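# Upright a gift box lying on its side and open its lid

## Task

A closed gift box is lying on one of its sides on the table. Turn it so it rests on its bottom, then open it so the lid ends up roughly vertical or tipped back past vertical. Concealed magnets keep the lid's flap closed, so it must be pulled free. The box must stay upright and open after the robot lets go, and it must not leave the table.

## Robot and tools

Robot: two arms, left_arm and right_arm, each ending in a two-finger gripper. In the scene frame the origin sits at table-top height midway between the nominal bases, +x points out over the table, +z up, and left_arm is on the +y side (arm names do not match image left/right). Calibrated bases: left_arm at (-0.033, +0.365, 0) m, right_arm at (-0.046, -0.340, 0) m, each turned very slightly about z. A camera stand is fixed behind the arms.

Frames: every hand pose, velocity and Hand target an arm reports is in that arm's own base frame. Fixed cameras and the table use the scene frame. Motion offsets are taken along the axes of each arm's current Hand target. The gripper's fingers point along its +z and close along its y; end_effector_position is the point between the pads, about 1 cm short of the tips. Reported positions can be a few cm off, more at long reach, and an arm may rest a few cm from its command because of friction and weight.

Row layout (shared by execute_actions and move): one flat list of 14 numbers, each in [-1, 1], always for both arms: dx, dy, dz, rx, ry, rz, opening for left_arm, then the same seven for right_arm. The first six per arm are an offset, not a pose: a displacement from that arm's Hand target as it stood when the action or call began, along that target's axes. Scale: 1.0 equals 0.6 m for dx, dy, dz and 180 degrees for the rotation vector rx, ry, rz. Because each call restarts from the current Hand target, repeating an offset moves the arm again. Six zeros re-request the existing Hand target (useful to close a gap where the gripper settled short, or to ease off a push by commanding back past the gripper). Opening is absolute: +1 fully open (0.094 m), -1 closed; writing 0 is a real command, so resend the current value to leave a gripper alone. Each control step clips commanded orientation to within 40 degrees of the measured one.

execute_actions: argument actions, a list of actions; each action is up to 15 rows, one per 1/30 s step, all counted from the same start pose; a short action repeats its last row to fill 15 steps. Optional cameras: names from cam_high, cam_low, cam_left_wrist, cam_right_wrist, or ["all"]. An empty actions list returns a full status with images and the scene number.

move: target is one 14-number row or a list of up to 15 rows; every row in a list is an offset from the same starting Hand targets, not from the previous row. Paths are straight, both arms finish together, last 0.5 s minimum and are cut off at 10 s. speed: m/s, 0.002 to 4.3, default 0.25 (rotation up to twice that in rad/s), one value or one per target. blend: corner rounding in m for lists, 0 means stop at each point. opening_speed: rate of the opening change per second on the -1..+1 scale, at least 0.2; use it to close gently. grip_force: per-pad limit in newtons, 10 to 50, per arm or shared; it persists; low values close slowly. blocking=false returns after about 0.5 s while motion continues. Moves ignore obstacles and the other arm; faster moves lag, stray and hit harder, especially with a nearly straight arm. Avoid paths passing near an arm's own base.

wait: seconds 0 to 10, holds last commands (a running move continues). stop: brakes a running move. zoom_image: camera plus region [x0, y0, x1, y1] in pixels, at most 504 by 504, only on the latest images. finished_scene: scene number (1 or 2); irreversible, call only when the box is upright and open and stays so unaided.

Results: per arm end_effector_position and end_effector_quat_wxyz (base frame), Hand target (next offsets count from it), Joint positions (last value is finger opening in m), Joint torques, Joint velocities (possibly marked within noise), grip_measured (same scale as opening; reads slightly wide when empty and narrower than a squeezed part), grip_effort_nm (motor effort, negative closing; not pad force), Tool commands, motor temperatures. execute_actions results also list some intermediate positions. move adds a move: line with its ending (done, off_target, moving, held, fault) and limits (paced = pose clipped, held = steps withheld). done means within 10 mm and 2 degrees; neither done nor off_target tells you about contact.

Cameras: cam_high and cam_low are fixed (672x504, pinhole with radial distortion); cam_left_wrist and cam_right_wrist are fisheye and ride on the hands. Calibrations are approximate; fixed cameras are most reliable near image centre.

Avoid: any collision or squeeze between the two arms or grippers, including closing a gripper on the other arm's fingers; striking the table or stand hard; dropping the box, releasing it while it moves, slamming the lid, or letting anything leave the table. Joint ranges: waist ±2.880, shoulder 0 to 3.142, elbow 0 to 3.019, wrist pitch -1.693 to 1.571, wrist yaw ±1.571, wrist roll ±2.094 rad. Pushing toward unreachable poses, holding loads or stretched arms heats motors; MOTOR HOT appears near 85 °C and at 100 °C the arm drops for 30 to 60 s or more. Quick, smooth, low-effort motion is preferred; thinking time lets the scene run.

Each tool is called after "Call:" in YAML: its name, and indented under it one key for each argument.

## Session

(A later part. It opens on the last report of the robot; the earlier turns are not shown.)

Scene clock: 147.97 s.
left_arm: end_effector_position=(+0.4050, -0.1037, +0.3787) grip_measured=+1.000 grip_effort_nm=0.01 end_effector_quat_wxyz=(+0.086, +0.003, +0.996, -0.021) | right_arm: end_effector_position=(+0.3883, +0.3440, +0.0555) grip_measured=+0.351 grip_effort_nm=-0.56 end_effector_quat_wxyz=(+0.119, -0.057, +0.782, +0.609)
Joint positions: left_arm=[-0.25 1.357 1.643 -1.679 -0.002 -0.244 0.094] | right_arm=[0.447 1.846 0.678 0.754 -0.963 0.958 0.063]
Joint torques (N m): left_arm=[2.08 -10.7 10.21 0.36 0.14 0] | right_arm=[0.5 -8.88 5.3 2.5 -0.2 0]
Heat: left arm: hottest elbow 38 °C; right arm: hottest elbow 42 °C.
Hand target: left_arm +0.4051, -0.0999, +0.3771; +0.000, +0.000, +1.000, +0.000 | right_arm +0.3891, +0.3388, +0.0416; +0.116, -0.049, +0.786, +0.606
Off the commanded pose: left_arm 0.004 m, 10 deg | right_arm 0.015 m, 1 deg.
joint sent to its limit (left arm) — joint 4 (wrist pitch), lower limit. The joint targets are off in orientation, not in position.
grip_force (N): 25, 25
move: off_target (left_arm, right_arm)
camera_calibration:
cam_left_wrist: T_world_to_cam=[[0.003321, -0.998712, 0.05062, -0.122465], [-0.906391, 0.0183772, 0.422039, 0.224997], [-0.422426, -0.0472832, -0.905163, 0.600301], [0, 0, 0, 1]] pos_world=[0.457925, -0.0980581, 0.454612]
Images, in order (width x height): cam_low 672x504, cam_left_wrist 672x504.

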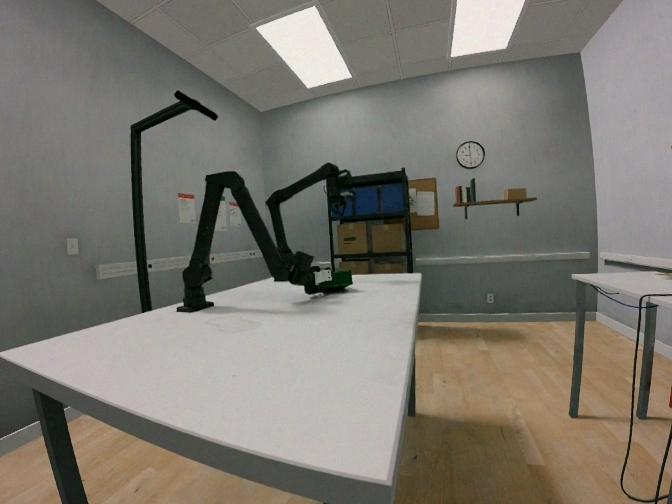

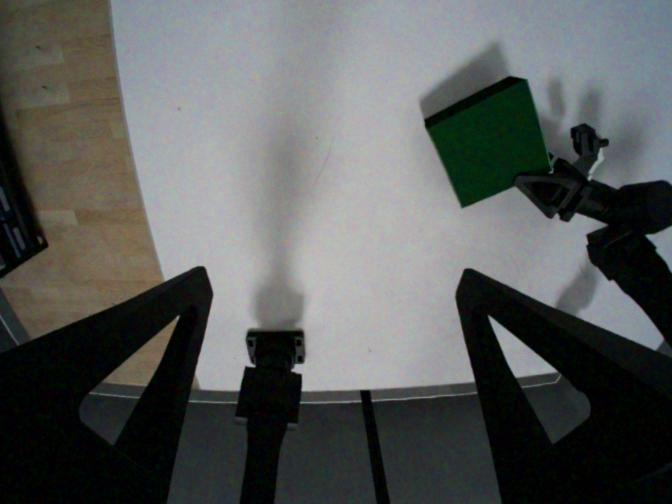

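Call:
move:
  target:
    - [0,0,0,0,0,0,1,-0.0022,0.0086,-0.0022,0,0,0,0.12]
    - [0,0,0,0,0,0,1,-0.0022,0.0086,-0.0022,0,0,0,1]
  speed: 0.05
  opening_speed: 0.3
  cameras: ["cam_low","cam_right_wrist"]

Call:
zoom_image:
  camera: "cam_low"
  region: [270, 230, 390, 310]

Scene clock: 156.53 s.
left_arm: end_effector_position=(+0.4050, -0.1037, +0.3787) grip_measured=+1.000 grip_effort_nm=0.01 end_effector_quat_wxyz=(+0.086, +0.003, +0.996, -0.021) | right_arm: end_effector_position=(+0.3872, +0.3447, +0.0611) grip_measured=+0.996 grip_effort_nm=0.18 end_effector_quat_wxyz=(+0.114, -0.056, +0.779, +0.614)
Joint positions: left_arm=[-0.25 1.357 1.643 -1.679 -0.002 -0.244 0.094] | right_arm=[0.447 1.835 0.678 0.754 -0.974 0.977 0.094]
Joint torques (N m): left_arm=[2.08 -10.64 10.22 0.36 0.14 0] | right_arm=[0.44 -9.23 5.29 1.84 0.26 -0.18]
Motor temperatures (°C): left_arm=[30 29 38 25 26 25 25] | right_arm=[30 26 40 28 26 25 27]
Heat: left arm: hottest elbow 38 °C; right arm: hottest elbow 40 °C.
Hand target: left_arm +0.4051, -0.0999, +0.3771; +0.000, +0.000, +1.000, +0.000 | right_arm +0.3891, +0.3388, +0.0473; +0.116, -0.049, +0.786, +0.606
Off the commanded pose: left_arm 0.004 m, 10 deg | right_arm 0.015 m, 1 deg.
joint sent to its limit (left arm) — joint 4 (wrist pitch), lower limit. The joint targets are off in orientation, not in position.
grip_force (N): 25, 25
move: off_target (left_arm, right_arm)
camera_calibration:
cam_right_wrist: T_world_to_cam=[[0.260139, -0.280847, -0.923825, 0.0461905], [-0.835448, -0.545154, -0.0695235, 0.527351], [-0.484102, 0.789893, -0.376449, 0.0309087], [0, 0, 0, 1]] pos_world=[0.443521, 0.276045, 0.0909708]
Images, in order (width x height): cam_low 672x504, cam_right_wrist 672x504.

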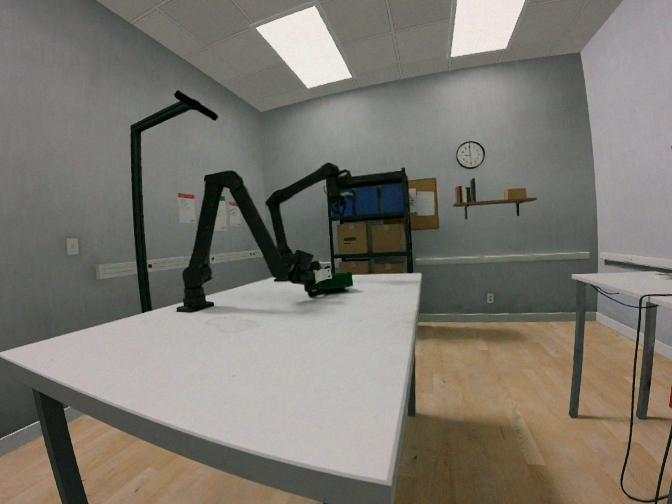

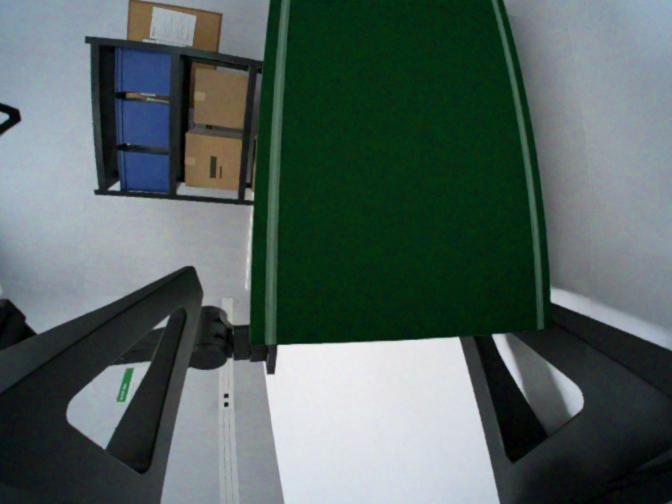

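Scaled by 4.200 from the camera's 672x504 image, which has a finer 960x720 frame.

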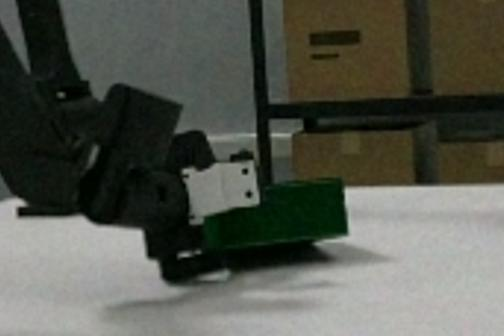

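Call:
move:
  target:
    - [0,0,0,0,0,0,1,0.0023,-0.0093,-0.081,0,0,0,1]
    - [0,0,0,0,0,0,1,-0.03,0.10,-0.36,0,0,0,1]
  speed: [0.08,0.25]
  blend: [0.01,0]
  cameras: ["all"]

Call:
zoom_image:
  camera: "cam_high"
  region: [290, 160, 420, 280]

Call:
zoom_image:
  camera: "cam_left_wrist"
  region: [390, 40, 620, 270]

Scene clock: 167.13 s.
left_arm: end_effector_position=(+0.4050, -0.1037, +0.3787) grip_measured=+1.000 grip_effort_nm=0.01 end_effector_quat_wxyz=(+0.086, +0.003, +0.996, -0.021) | right_arm: end_effector_position=(+0.3468, +0.1505, +0.1515) grip_measured=+0.998 grip_effort_nm=0.09 end_effector_quat_wxyz=(+0.102, -0.043, +0.786, +0.609)
Joint positions: left_arm=[-0.25 1.357 1.643 -1.679 -0.002 -0.244 0.094] | right_arm=[-0.052 1.395 0.68 -0.615 -1.323 0.027 0.094]
Joint torques (N m): left_arm=[2.14 -10.64 10.19 0.38 0.14 0] | right_arm=[0.26 -5.66 12.45 0.31 -0.6 -0.08]
Heat: left arm: hottest elbow 39 °C; right arm: hottest elbow 40 °C.
Hand target: left_arm +0.4051, -0.0999, +0.3771; +0.000, +0.000, +1.000, +0.000 | right_arm +0.3668, +0.1454, +0.1597; +0.116, -0.049, +0.786, +0.606
Off the commanded pose: left_arm 0.004 m, 10 deg | right_arm 0.022 m, 2 deg.
joint sent to its limit (left arm) — joint 4 (wrist pitch), lower limit. The joint targets are off in orientation, not in position.
grip_force (N): 25, 25
move: off_target (left_arm, right_arm)
camera_calibration:
cam_left_wrist: T_world_to_cam=[[0.003321, -0.998712, 0.05062, -0.122465], [-0.906391, 0.0183772, 0.422039, 0.224997], [-0.422426, -0.0472832, -0.905163, 0.600301], [0, 0, 0, 1]] pos_world=[0.457925, -0.0980581, 0.454612]
cam_right_wrist: T_world_to_cam=[[0.225716, -0.296209, -0.928069, 0.100537], [-0.841559, -0.539181, -0.0325868, 0.389694], [-0.490745, 0.788381, -0.370979, 0.200505], [0, 0, 0, 1]] pos_world=[0.403655, 0.0818216, 0.180387]

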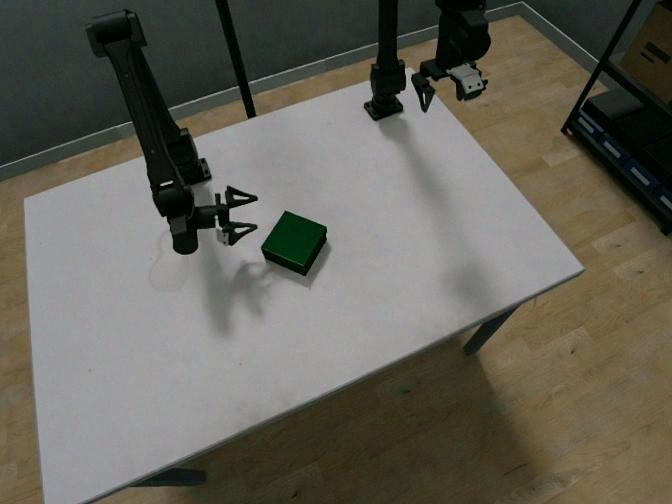

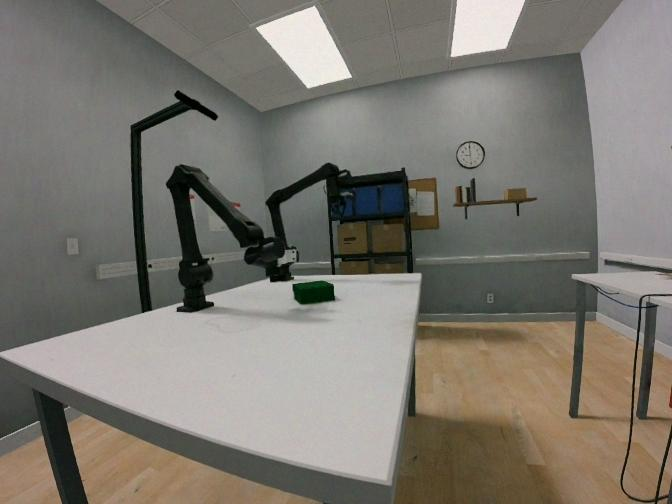

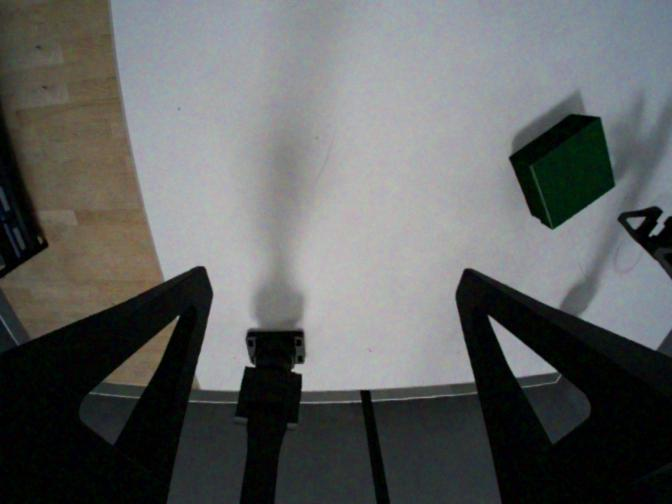

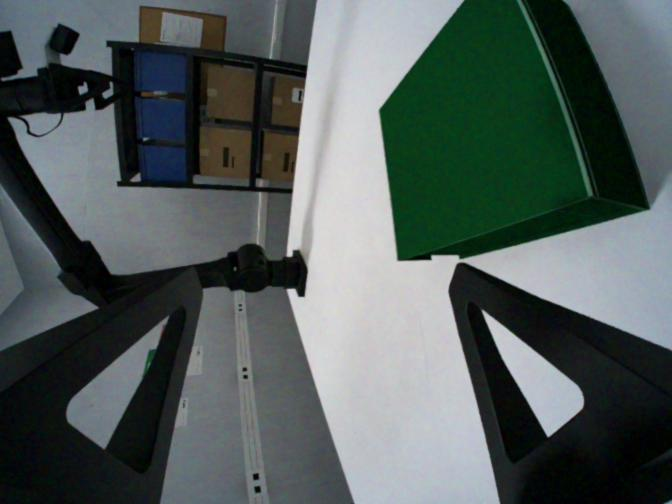

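Scaled by 3.877 from the camera's 672x504 image, which has a finer 960x720 frame.

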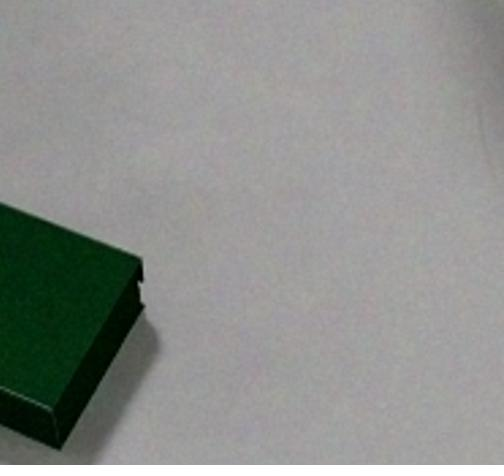

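Scaled by 2.191 from the camera's 672x504 image, which has a finer 960x720 frame.

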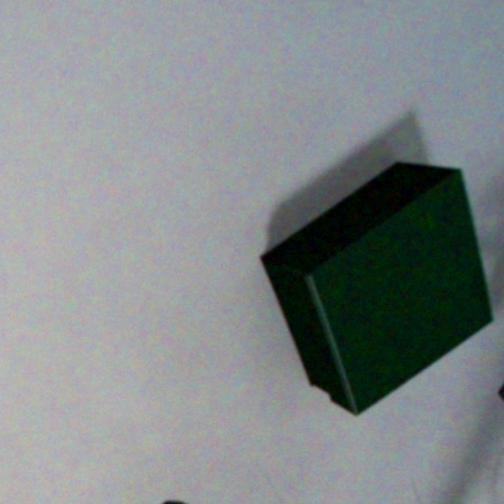

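Call:
zoom_image:
  camera: "cam_high"
  region: [250, 200, 340, 290]

Call:
zoom_image:
  camera: "cam_left_wrist"
  region: [500, 100, 630, 230]

Scaled by 5.600 from the camera's 672x504 image, which has a finer 960x720 frame.

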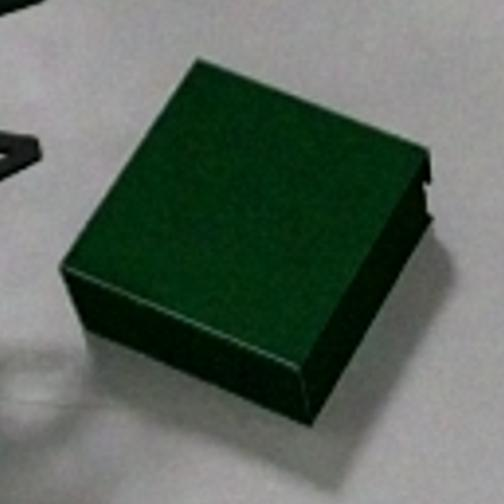

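Scaled by 3.877 from the camera's 672x504 image, which has a finer 960x720 frame.

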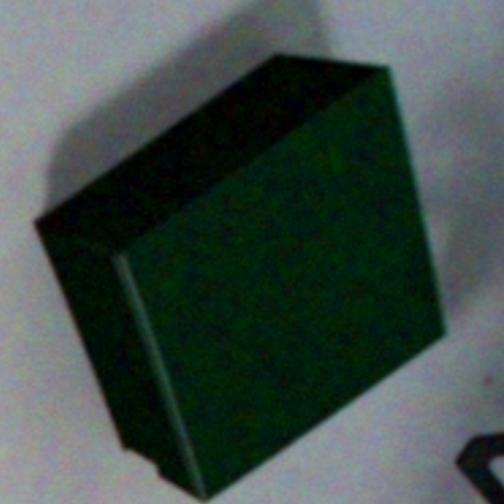

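Call:
move:
  target: [0.103,-0.475,0.462,0.1617,-0.3357,0.2535,-1,-0.048,0.188,-0.048,0,0,0,1]
  speed: 0.35
  cameras: ["all"]

Call:
zoom_image:
  camera: "cam_left_wrist"
  region: [180, 50, 500, 370]

Scene clock: 203.57 s.
left_arm: end_effector_position=(+0.3466, -0.3798, +0.1009) grip_measured=-0.986 grip_effort_nm=-0.52 end_effector_quat_wxyz=(+0.481, +0.358, +0.766, -0.231) | right_arm: end_effector_position=(+0.3514, +0.1503, +0.2550) grip_measured=+0.998 grip_effort_nm=0.09 end_effector_quat_wxyz=(+0.087, -0.032, +0.787, +0.610)
Joint positions: left_arm=[-0.806 1.496 0.569 0.481 0.071 0.023 0.001] | right_arm=[-0.052 1.246 0.866 -0.992 -1.323 0.023 0.094]
Joint torques (N m): left_arm=[0.32 -9.7 7.76 2.74 0.18 0.08] | right_arm=[0.38 -7.36 14.75 0.2 -0.64 -0.09]
Motor temperatures (°C): left_arm=[30 29 39 25 26 25 25] | right_arm=[29 26 46 28 26 25 26]
Heat: left arm: hottest elbow 39 °C; right arm: hottest elbow 46 °C.
Hand target: left_arm +0.3432, -0.3848, +0.0997; +0.484, +0.366, +0.760, -0.233 | right_arm +0.3666, +0.1453, +0.2796; +0.116, -0.049, +0.786, +0.606
Off the commanded pose: left_arm 0.006 m, 1 deg | right_arm 0.029 m, 4 deg.
grip_force (N): 25, 25
move: off_target (right_arm)
camera_calibration:
cam_left_wrist: T_world_to_cam=[[-0.770473, -0.636946, 0.0259062, 0.0240799], [-0.563627, 0.661671, -0.494486, 0.512443], [0.29782, -0.395589, -0.868799, -0.074514], [0, 0, 0, 1]] pos_world=[0.329571, -0.353208, 0.188034]
cam_right_wrist: T_world_to_cam=[[0.190623, -0.294816, -0.936347, 0.209656], [-0.841732, -0.539894, -0.00137119, 0.389028], [-0.505124, 0.788415, -0.351072, 0.241269], [0, 0, 0, 1]] pos_world=[0.409363, 0.0816234, 0.281547]

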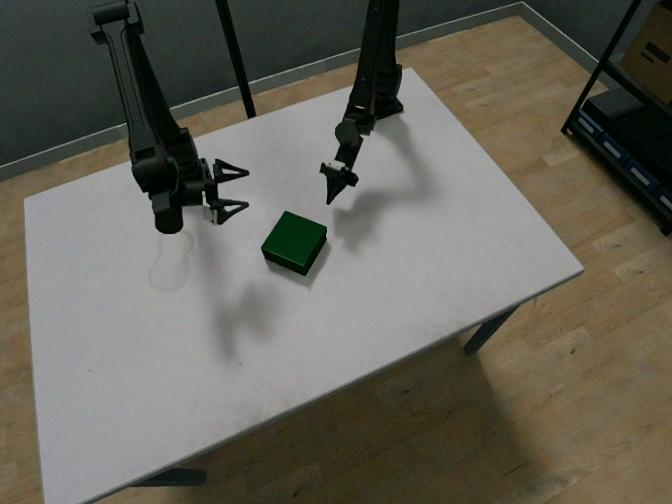

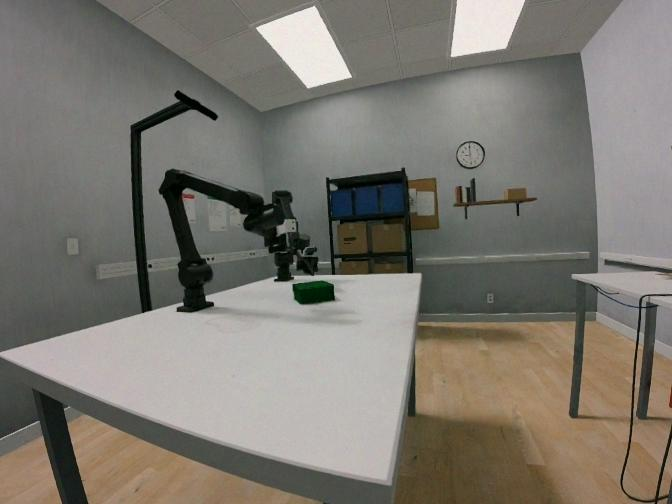

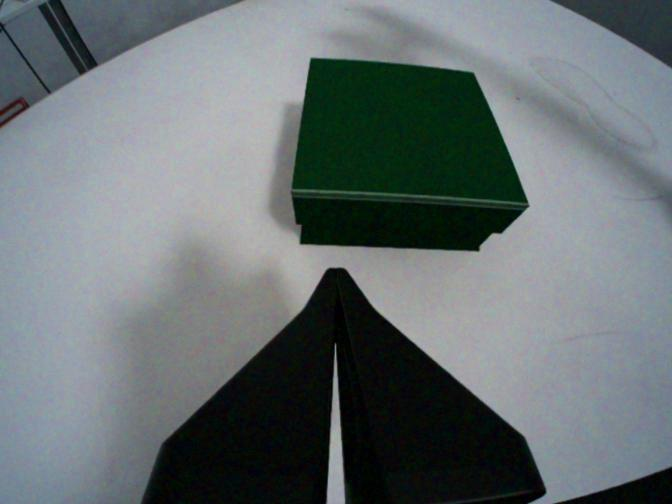

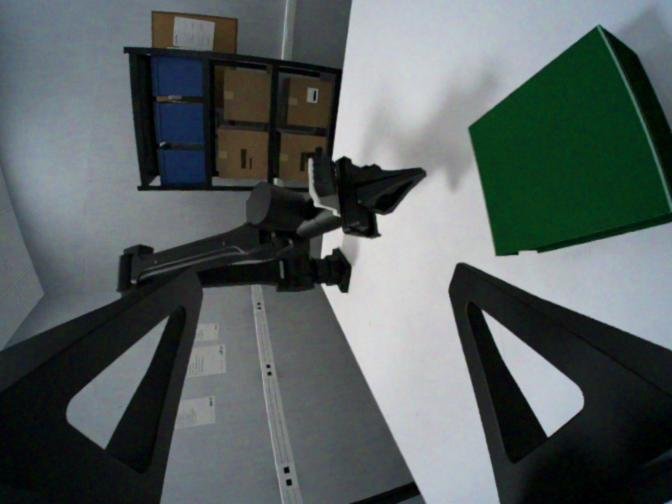

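Scaled by 1.575 from the camera's 672x504 image, which has a finer 960x720 frame.

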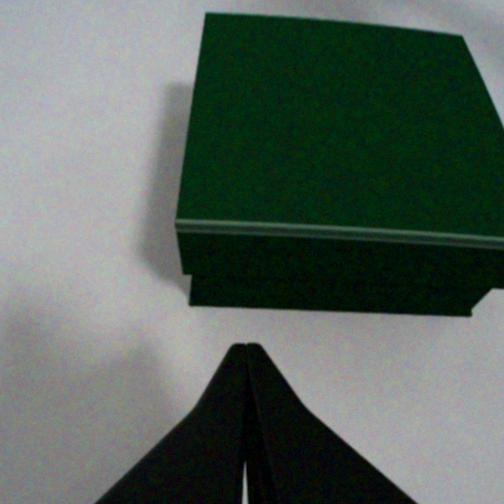

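Call:
move:
  target:
    - [0.0992,-0.0617,0.083,0,0,0,-1,0,0,0,0,0,0,1]
    - [0.0695,-0.0617,0.1465,0,0,0,-1,0,0,0,0,0,0,1]
  speed: [0.2,0.08]
  cameras: ["cam_left_wrist","cam_right_wrist","cam_high"]

Call:
zoom_image:
  camera: "cam_left_wrist"
  region: [240, 150, 440, 350]

Call:
zoom_image:
  camera: "cam_right_wrist"
  region: [350, 100, 600, 300]

Scene clock: 217.70 s.
left_arm: end_effector_position=(+0.3515, -0.4434, +0.0265) grip_measured=-0.986 grip_effort_nm=-0.56 end_effector_quat_wxyz=(+0.487, +0.365, +0.760, -0.228) | right_arm: end_effector_position=(+0.3514, +0.1503, +0.2550) grip_measured=+0.998 grip_effort_nm=0.09 end_effector_quat_wxyz=(+0.087, -0.032, +0.787, +0.610)
Joint positions: left_arm=[-0.905 1.828 0.681 0.713 -0.018 0 0.001] | right_arm=[-0.052 1.246 0.866 -0.992 -1.323 0.023 0.094]
Joint torques (N m): left_arm=[0.21 -12.22 8.53 1.36 0.04 -0.13] | right_arm=[0.38 -7.36 14.87 0.27 -0.63 -0.1]
Heat: left arm: hottest elbow 38 °C; right arm: hottest elbow 48 °C.
Hand target: left_arm +0.3530, -0.4563, +0.0247; +0.484, +0.365, +0.760, -0.233 | right_arm +0.3666, +0.1453, +0.2796; +0.116, -0.049, +0.786, +0.606
Off the commanded pose: left_arm 0.013 m, 1 deg | right_arm 0.029 m, 4 deg.
grip_force (N): 25, 25
move: off_target (left_arm, right_arm)
camera_calibration:
cam_left_wrist: T_world_to_cam=[[-0.776823, -0.629663, 0.00841807, -0.00483537], [-0.547517, 0.668754, -0.502984, 0.518168], [0.311081, -0.395338, -0.864255, -0.17033], [0, 0, 0, 1]] pos_world=[0.332936, -0.416909, 0.113462]
cam_right_wrist: T_world_to_cam=[[0.190623, -0.294816, -0.936347, 0.209656], [-0.841732, -0.539894, -0.00137119, 0.389028], [-0.505124, 0.788415, -0.351072, 0.241269], [0, 0, 0, 1]] pos_world=[0.409363, 0.0816234, 0.281547]
Images, in order (width x height): cam_high 672x504, cam_left_wrist 672x504, cam_right_wrist 672x504.

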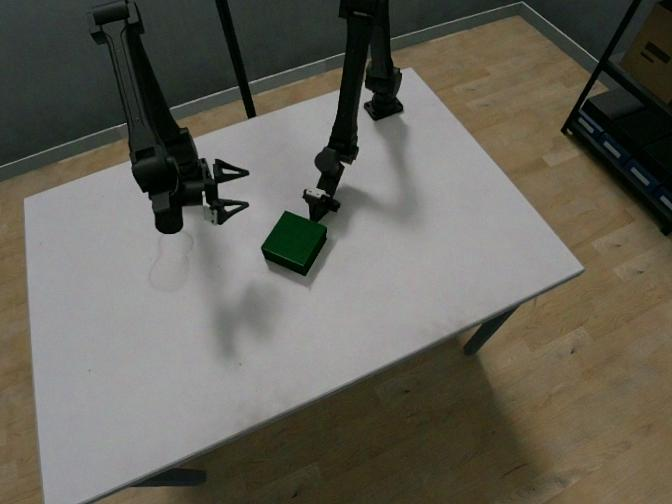

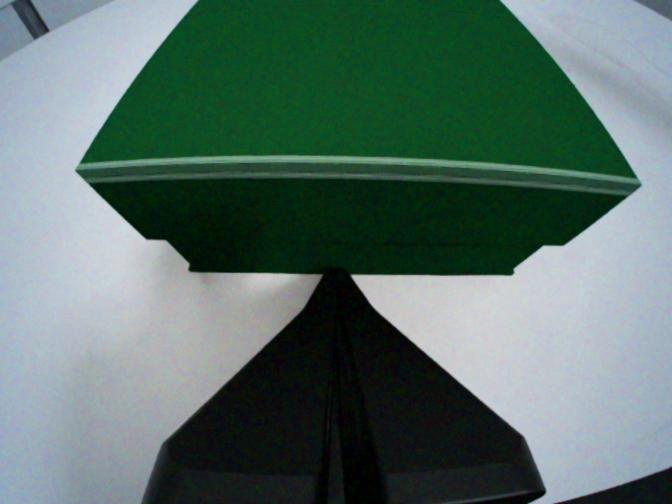

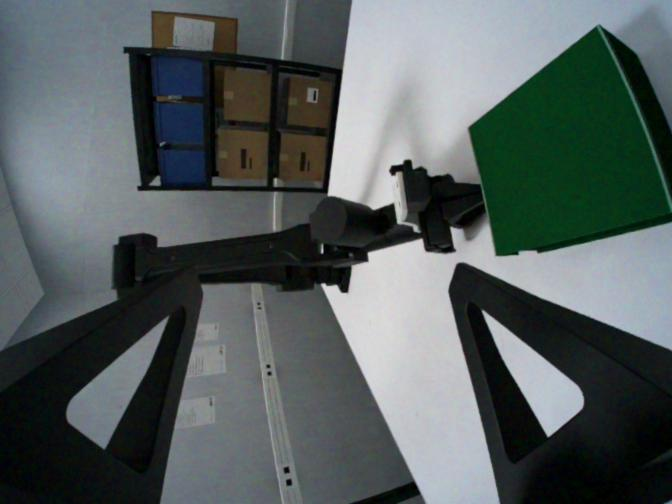

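Scaled by 2.520 from the camera's 672x504 image, which has a finer 960x720 frame.

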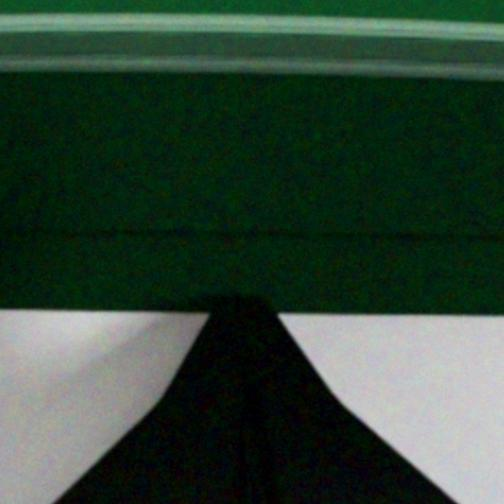

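Scaled by 2.016 from the camera's 672x504 image, which has a finer 960x720 frame.

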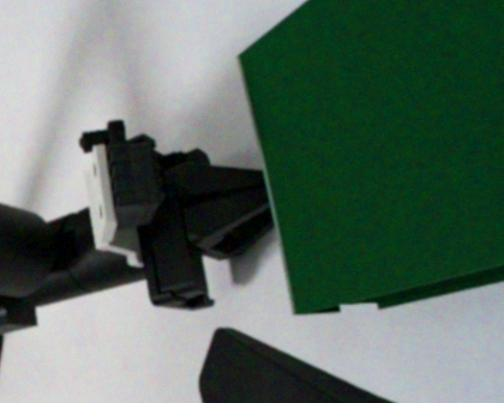

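Call:
move:
  target: [-0.0722,0,-0.0227,0,0,0,-1,0,0,0,0,0,0,1]
  speed: 0.06
  cameras: ["cam_left_wrist","cam_right_wrist","cam_low","cam_high"]

Scene clock: 222.30 s.
left_arm: end_effector_position=(+0.3513, -0.4432, +0.0502) grip_measured=-0.986 grip_effort_nm=-0.56 end_effector_quat_wxyz=(+0.471, +0.370, +0.770, -0.221) | right_arm: end_effector_position=(+0.3514, +0.1503, +0.2550) grip_measured=+0.998 grip_effort_nm=0.09 end_effector_quat_wxyz=(+0.087, -0.032, +0.787, +0.610)
Joint positions: left_arm=[-0.905 1.735 0.698 0.561 -0.018 0 0.001] | right_arm=[-0.052 1.246 0.866 -0.992 -1.323 0.023 0.094]
Joint torques (N m): left_arm=[0.32 -14.39 10.07 1.58 0.07 -0.13] | right_arm=[0.15 -7.3 14.78 0.32 -0.61 -0.09]
Heat: left arm: hottest elbow 38 °C; right arm: hottest elbow 49 °C.
Hand target: left_arm +0.3568, -0.4610, +0.0698; +0.484, +0.365, +0.760, -0.233 | right_arm +0.3666, +0.1453, +0.2796; +0.116, -0.049, +0.786, +0.606
Off the commanded pose: left_arm 0.027 m, 2 deg | right_arm 0.029 m, 4 deg.
grip_force (N): 25, 25
move: off_target (left_arm, right_arm)
camera_calibration:
cam_left_wrist: T_world_to_cam=[[-0.776609, -0.629935, 0.00775958, -0.0051914], [-0.559959, 0.684591, -0.46667, 0.539437], [0.28866, -0.366765, -0.884397, -0.128207], [0, 0, 0, 1]] pos_world=[0.335039, -0.419586, 0.138394]
cam_right_wrist: T_world_to_cam=[[0.190623, -0.294816, -0.936347, 0.209656], [-0.841732, -0.539894, -0.00137119, 0.389028], [-0.505124, 0.788415, -0.351072, 0.241269], [0, 0, 0, 1]] pos_world=[0.409363, 0.0816234, 0.281547]

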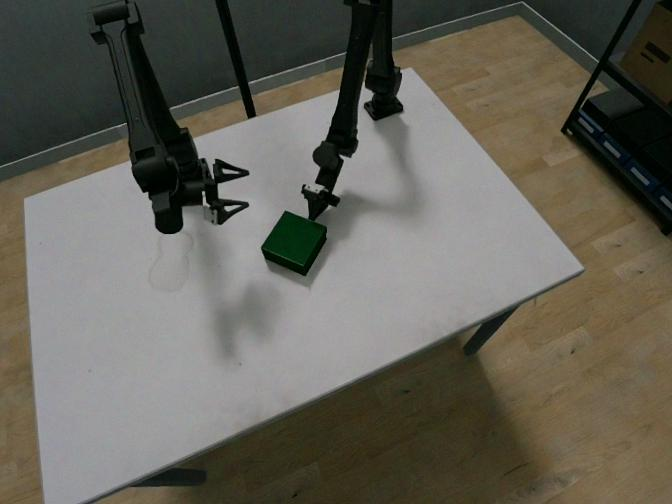

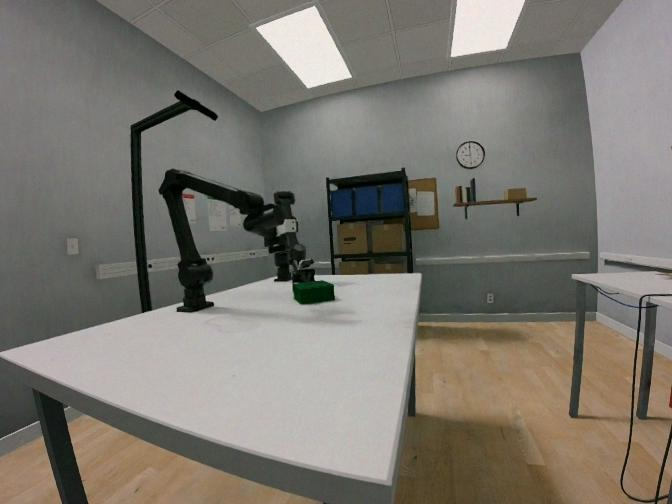

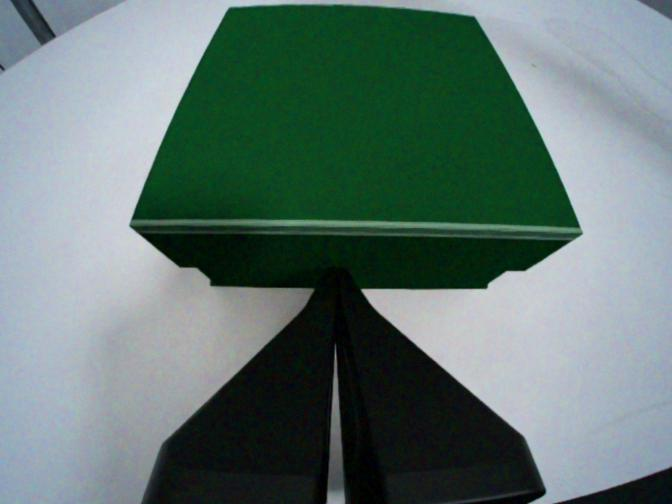

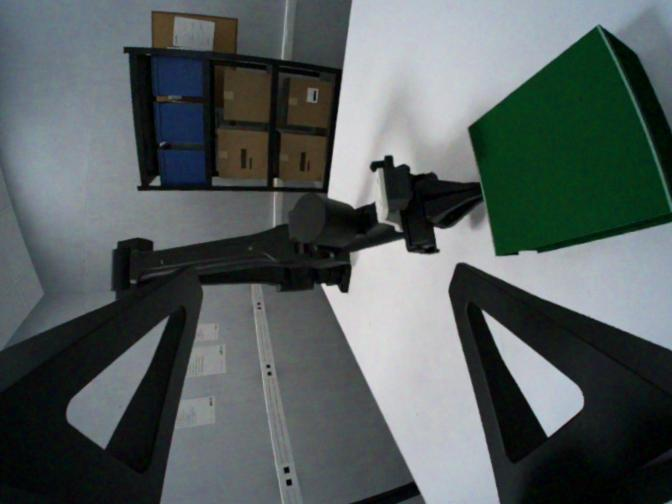

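Call:
move:
  target: [-0.055,0,-0.0215,0,0,0,-1,0,0,0,0,0,0,1]
  speed: 0.06
  cameras: ["cam_left_wrist","cam_low","cam_right_wrist"]

Scene clock: 225.57 s.
left_arm: end_effector_position=(+0.3518, -0.4438, +0.0811) grip_measured=-0.986 grip_effort_nm=-0.56 end_effector_quat_wxyz=(+0.469, +0.370, +0.771, -0.219) | right_arm: end_effector_position=(+0.3514, +0.1503, +0.2550) grip_measured=+0.998 grip_effort_nm=0.09 end_effector_quat_wxyz=(+0.087, -0.032, +0.787, +0.610)
Joint positions: left_arm=[-0.905 1.647 0.717 0.447 -0.018 0 0.001] | right_arm=[-0.052 1.246 0.866 -0.992 -1.323 0.023 0.094]
Joint torques (N m): left_arm=[0.32 -14.04 11.33 1.57 0.07 -0.13] | right_arm=[0.44 -7.77 14.84 0.28 -0.62 -0.1]
Heat: left arm: hottest elbow 38 °C; right arm: hottest elbow 49 °C.
Hand target: left_arm +0.3582, -0.4627, +0.1051; +0.484, +0.365, +0.760, -0.233 | right_arm +0.3666, +0.1453, +0.2796; +0.116, -0.049, +0.786, +0.606
Off the commanded pose: left_arm 0.031 m, 3 deg | right_arm 0.029 m, 4 deg.
grip_force (N): 25, 25
move: off_target (left_arm, right_arm)
camera_calibration:
cam_left_wrist: T_world_to_cam=[[-0.776558, -0.629999, 0.00762223, -0.00544672], [-0.561953, 0.687111, -0.460529, 0.555869], [0.284895, -0.361911, -0.887612, -0.0975108], [0, 0, 0, 1]] pos_world=[0.335923, -0.420665, 0.169483]
cam_right_wrist: T_world_to_cam=[[0.190623, -0.294816, -0.936347, 0.209656], [-0.841732, -0.539894, -0.00137119, 0.389028], [-0.505124, 0.788415, -0.351072, 0.241269], [0, 0, 0, 1]] pos_world=[0.409363, 0.0816234, 0.281547]
Images, in order (width x height): cam_low 672x504, cam_left_wrist 672x504, cam_right_wrist 672x504.

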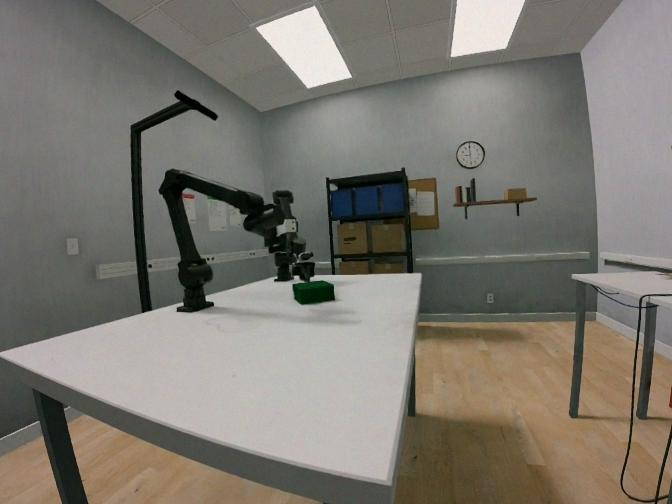

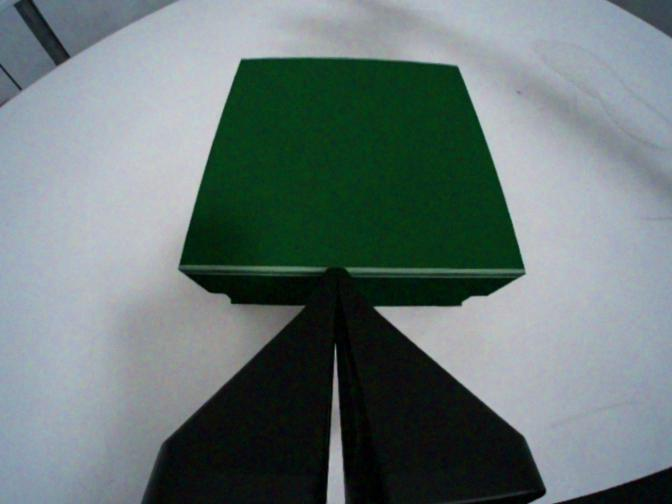

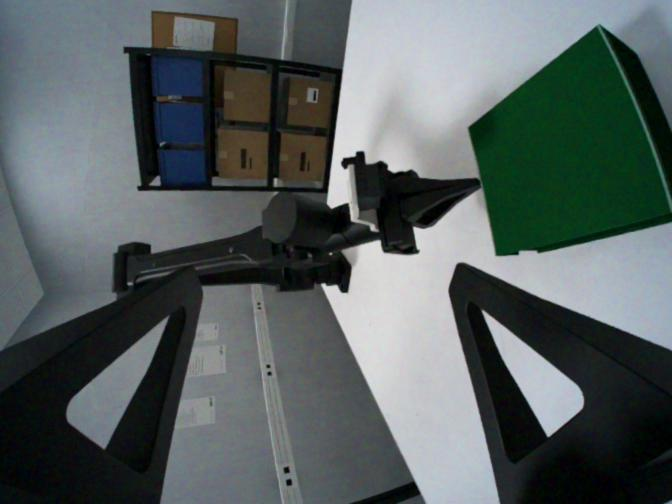

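Call:
move:
  target:
    - [0.0212,0,-0.0454,0,0,0,-1,0,0,0,0,0,0,1]
    - [0.1407,0,0.0103,0,0,0,-1,0,0,0,0,0,0,1]
    - [0.111,0,0.0738,0,0,0,-1,0,0,0,0,0,0,1]
  speed: [0.15,0.15,0.06]
  blend: [0.01,0.005,0]
  cameras: ["cam_left_wrist","cam_right_wrist"]

Call:
zoom_image:
  camera: "cam_left_wrist"
  region: [240, 150, 440, 350]

Scene clock: 239.53 s.
left_arm: end_effector_position=(+0.3632, -0.4584, +0.0275) grip_measured=-0.986 grip_effort_nm=-0.56 end_effector_quat_wxyz=(+0.486, +0.365, +0.760, -0.228) | right_arm: end_effector_position=(+0.3514, +0.1503, +0.2550) grip_measured=+0.998 grip_effort_nm=0.09 end_effector_quat_wxyz=(+0.087, -0.032, +0.787, +0.610)
Joint positions: left_arm=[-0.905 1.851 0.736 0.679 -0.018 0 0.001] | right_arm=[-0.052 1.246 0.866 -0.992 -1.323 0.023 0.094]
Joint torques (N m): left_arm=[0.32 -12.81 9.09 1.39 0.07 -0.12] | right_arm=[0.32 -7.36 14.79 0.31 -0.62 -0.1]
Motor temperatures (°C): left_arm=[30 29 38 25 26 25 26] | right_arm=[29 26 51 28 26 25 26]
Heat: left arm: hottest elbow 38 °C; right arm: hottest elbow 51 °C.
Hand target: left_arm +0.3656, -0.4722, +0.0262; +0.484, +0.365, +0.760, -0.233 | right_arm +0.3666, +0.1453, +0.2796; +0.116, -0.049, +0.786, +0.606
Off the commanded pose: left_arm 0.014 m, 1 deg | right_arm 0.029 m, 4 deg.
grip_force (N): 25, 25
move: off_target (left_arm, right_arm)
camera_calibration:
cam_left_wrist: T_world_to_cam=[[-0.776771, -0.629726, 0.0084451, -0.00523315], [-0.548051, 0.669297, -0.501678, 0.535493], [0.310267, -0.394317, -0.865013, -0.178297], [0, 0, 0, 1]] pos_world=[0.344732, -0.432005, 0.11446]
cam_right_wrist: T_world_to_cam=[[0.190623, -0.294816, -0.936347, 0.209656], [-0.841732, -0.539894, -0.00137119, 0.389028], [-0.505124, 0.788415, -0.351072, 0.241269], [0, 0, 0, 1]] pos_world=[0.409363, 0.0816234, 0.281547]
Images, in order (width x height): cam_left_wrist 672x504, cam_right_wrist 672x504.

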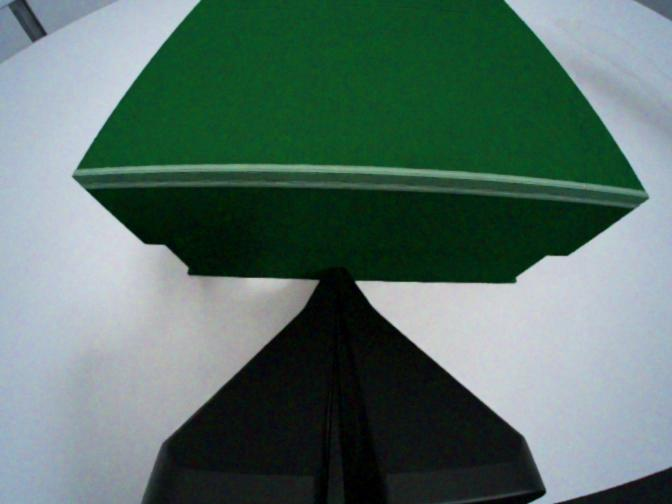

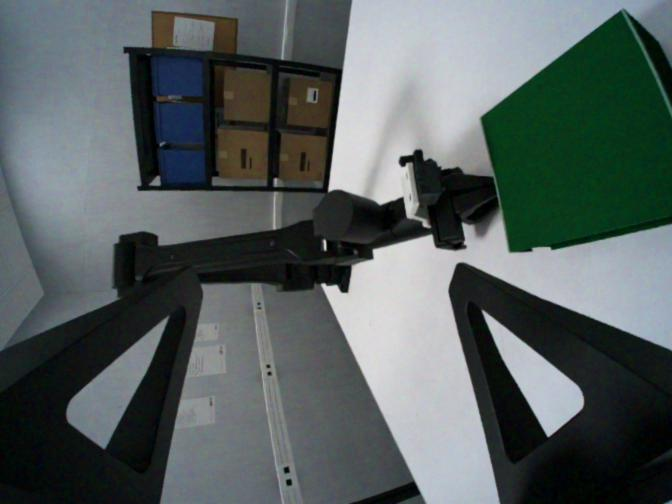

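Scaled by 2.520 from the camera's 672x504 image, which has a finer 960x720 frame.

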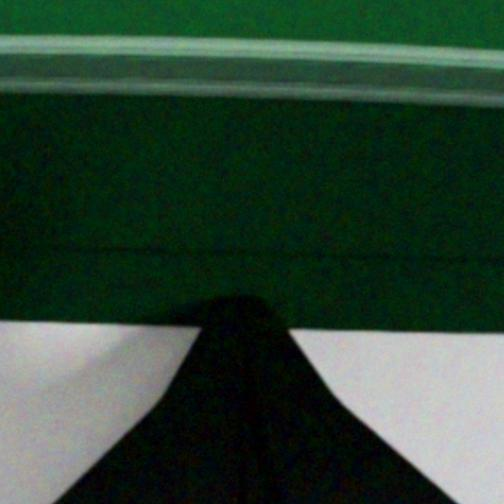

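Call:
move:
  target: [-0.07,0,-0.013,0,0,0,-1,0,0,0,0,0,0,1]
  speed: 0.05
  cameras: ["cam_left_wrist","cam_right_wrist"]

Scene clock: 248.10 s.
left_arm: end_effector_position=(+0.3654, -0.4612, +0.0444) grip_measured=-0.986 grip_effort_nm=-0.56 end_effector_quat_wxyz=(+0.469, +0.370, +0.771, -0.219) | right_arm: end_effector_position=(+0.3514, +0.1503, +0.2550) grip_measured=+0.998 grip_effort_nm=0.09 end_effector_quat_wxyz=(+0.087, -0.032, +0.787, +0.610)
Joint positions: left_arm=[-0.905 1.788 0.765 0.54 -0.018 0 0.001] | right_arm=[-0.052 1.246 0.866 -0.992 -1.323 0.023 0.094]
Joint torques (N m): left_arm=[0.32 -15.62 10.4 1.54 0.1 -0.12] | right_arm=[0.5 -7.3 14.87 0.29 -0.62 -0.09]
Heat: left arm: hottest elbow 39 °C; right arm: hottest elbow 52 °C.
Hand target: left_arm +0.3723, -0.4805, +0.0675; +0.484, +0.365, +0.760, -0.233 | right_arm +0.3666, +0.1453, +0.2796; +0.116, -0.049, +0.786, +0.606
Off the commanded pose: left_arm 0.031 m, 3 deg | right_arm 0.029 m, 4 deg.
grip_force (N): 25, 25
move: off_target (left_arm, right_arm)
camera_calibration:
cam_left_wrist: T_world_to_cam=[[-0.776543, -0.630018, 0.00767173, -0.00552442], [-0.561884, 0.686951, -0.460852, 0.558401], [0.285075, -0.362182, -0.887444, -0.140515], [0, 0, 0, 1]] pos_world=[0.349524, -0.437966, 0.132684]
cam_right_wrist: T_world_to_cam=[[0.190623, -0.294816, -0.936347, 0.209656], [-0.841732, -0.539894, -0.00137119, 0.389028], [-0.505124, 0.788415, -0.351072, 0.241269], [0, 0, 0, 1]] pos_world=[0.409363, 0.0816234, 0.281547]
Images, in order (width x height): cam_left_wrist 672x504, cam_right_wrist 672x504.

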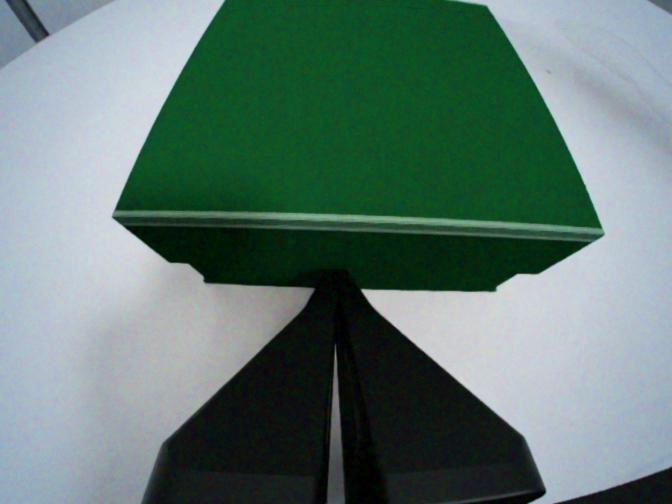

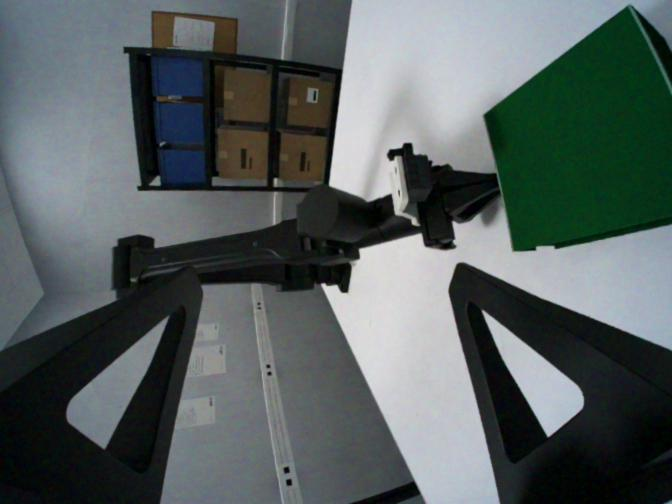

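Call:
move:
  target:
    - [0.0318,0,-0.068,0,0,0,-1,0,0,0,0,0,0,1]
    - [0.0923,0.1,-0.0398,0,0,0,-1,0,0,0,0,0,0,1]
    - [0.0747,0.1,-0.002,0,0,0,-1,0,0,0,0,0,0,1]
  speed: [0.15,0.15,0.1]
  blend: [0.01,0.005,0]
  cameras: ["cam_left_wrist"]

Call:
zoom_image:
  camera: "cam_left_wrist"
  region: [240, 150, 490, 350]

Scene clock: 271.63 s.
left_arm: end_effector_position=(+0.3961, -0.4209, +0.0273) grip_measured=-0.986 grip_effort_nm=-0.56 end_effector_quat_wxyz=(+0.480, +0.364, +0.763, -0.236) | right_arm: end_effector_position=(+0.3514, +0.1503, +0.2550) grip_measured=+0.998 grip_effort_nm=0.09 end_effector_quat_wxyz=(+0.087, -0.032, +0.787, +0.610)
Joint positions: left_arm=[-0.783 1.84 0.72 0.675 0.107 0.039 0.001] | right_arm=[-0.052 1.246 0.866 -0.992 -1.323 0.023 0.094]
Joint torques (N m): left_arm=[1.73 -12.75 8.84 1.62 0.14 0.08] | right_arm=[0.09 -7.3 14.89 0.38 -0.64 -0.09]
Heat: left arm: hottest elbow 39 °C; right arm: hottest elbow 53 °C.
Hand target: left_arm +0.4067, -0.4274, +0.0274; +0.484, +0.365, +0.760, -0.233 | right_arm +0.3666, +0.1453, +0.2796; +0.116, -0.049, +0.786, +0.606
Off the commanded pose: left_arm 0.012 m, 1 deg | right_arm 0.029 m, 4 deg.
grip_force (N): 25, 25
move: off_target (left_arm, right_arm)
camera_calibration:
cam_left_wrist: T_world_to_cam=[[-0.780878, -0.624112, 0.026714, 0.0475171], [-0.552127, 0.669544, -0.496856, 0.529949], [0.292208, -0.402733, -0.867422, -0.170275], [0, 0, 0, 1]] pos_world=[0.37946, -0.393743, 0.114338]
Images, in order (width x height): cam_left_wrist 672x504.

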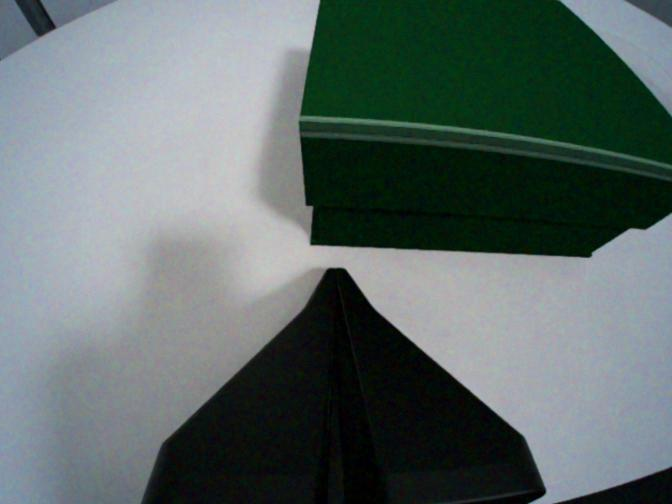

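Scaled by 2.016 from the camera's 672x504 image, which has a finer 960x720 frame.

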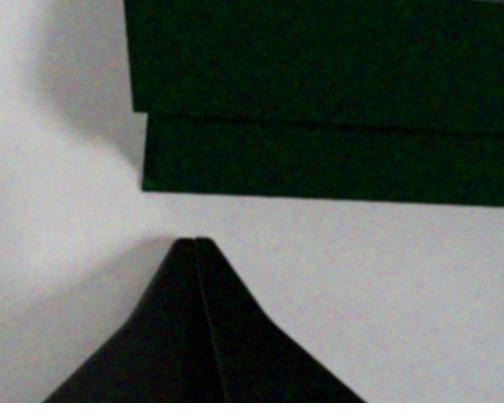

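Call:
wait:
  seconds: 0
  cameras: ["cam_high"]

Call:
zoom_image:
  camera: "cam_high"
  region: [240, 180, 360, 300]

Scene clock: 290.63 s.
left_arm: end_effector_position=(+0.3961, -0.4209, +0.0273) grip_measured=-0.986 grip_effort_nm=-0.56 end_effector_quat_wxyz=(+0.480, +0.364, +0.763, -0.236) | right_arm: end_effector_position=(+0.3514, +0.1503, +0.2550) grip_measured=+0.998 grip_effort_nm=0.09 end_effector_quat_wxyz=(+0.087, -0.032, +0.787, +0.610)
Joint positions: left_arm=[-0.783 1.84 0.72 0.675 0.107 0.04 0.001] | right_arm=[-0.052 1.246 0.866 -0.992 -1.323 0.023 0.094]
Joint torques (N m): left_arm=[1.73 -12.75 8.85 1.63 0.14 0.09] | right_arm=[0.62 -7.24 14.82 0.28 -0.62 -0.09]
Motor temperatures (°C): left_arm=[30 31 39 25 26 25 26] | right_arm=[29 26 55 28 27 25 26]
Heat: left arm: hottest elbow 39 °C; right arm: hottest elbow 55 °C.
Hand target: left_arm +0.4067, -0.4274, +0.0274; +0.484, +0.365, +0.760, -0.233 | right_arm +0.3666, +0.1453, +0.2796; +0.116, -0.049, +0.786, +0.606
Tool commands: left_gripper/opening=-1.0 right_gripper/opening=+1.0
Off the commanded pose: left_arm 0.012 m, 1 deg | right_arm 0.029 m, 4 deg.
grip_force (N): 25, 25
Images, in order (width x height): cam_high 672x504.

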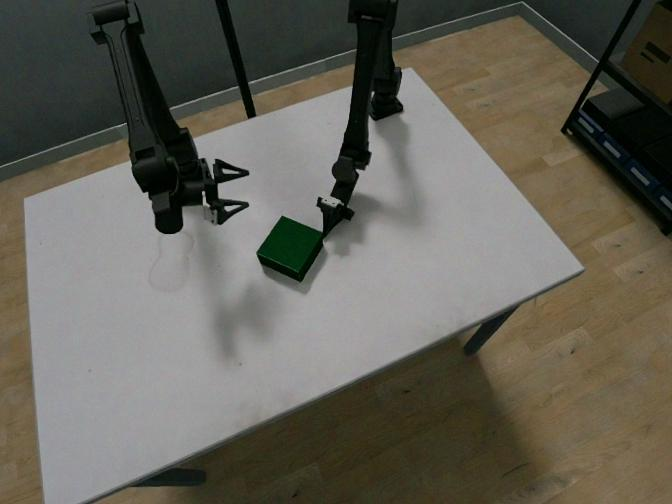

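Scaled by 4.200 from the camera's 672x504 image, which has a finer 960x720 frame.

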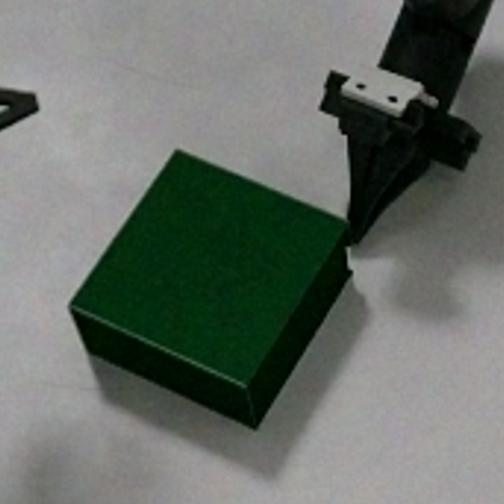

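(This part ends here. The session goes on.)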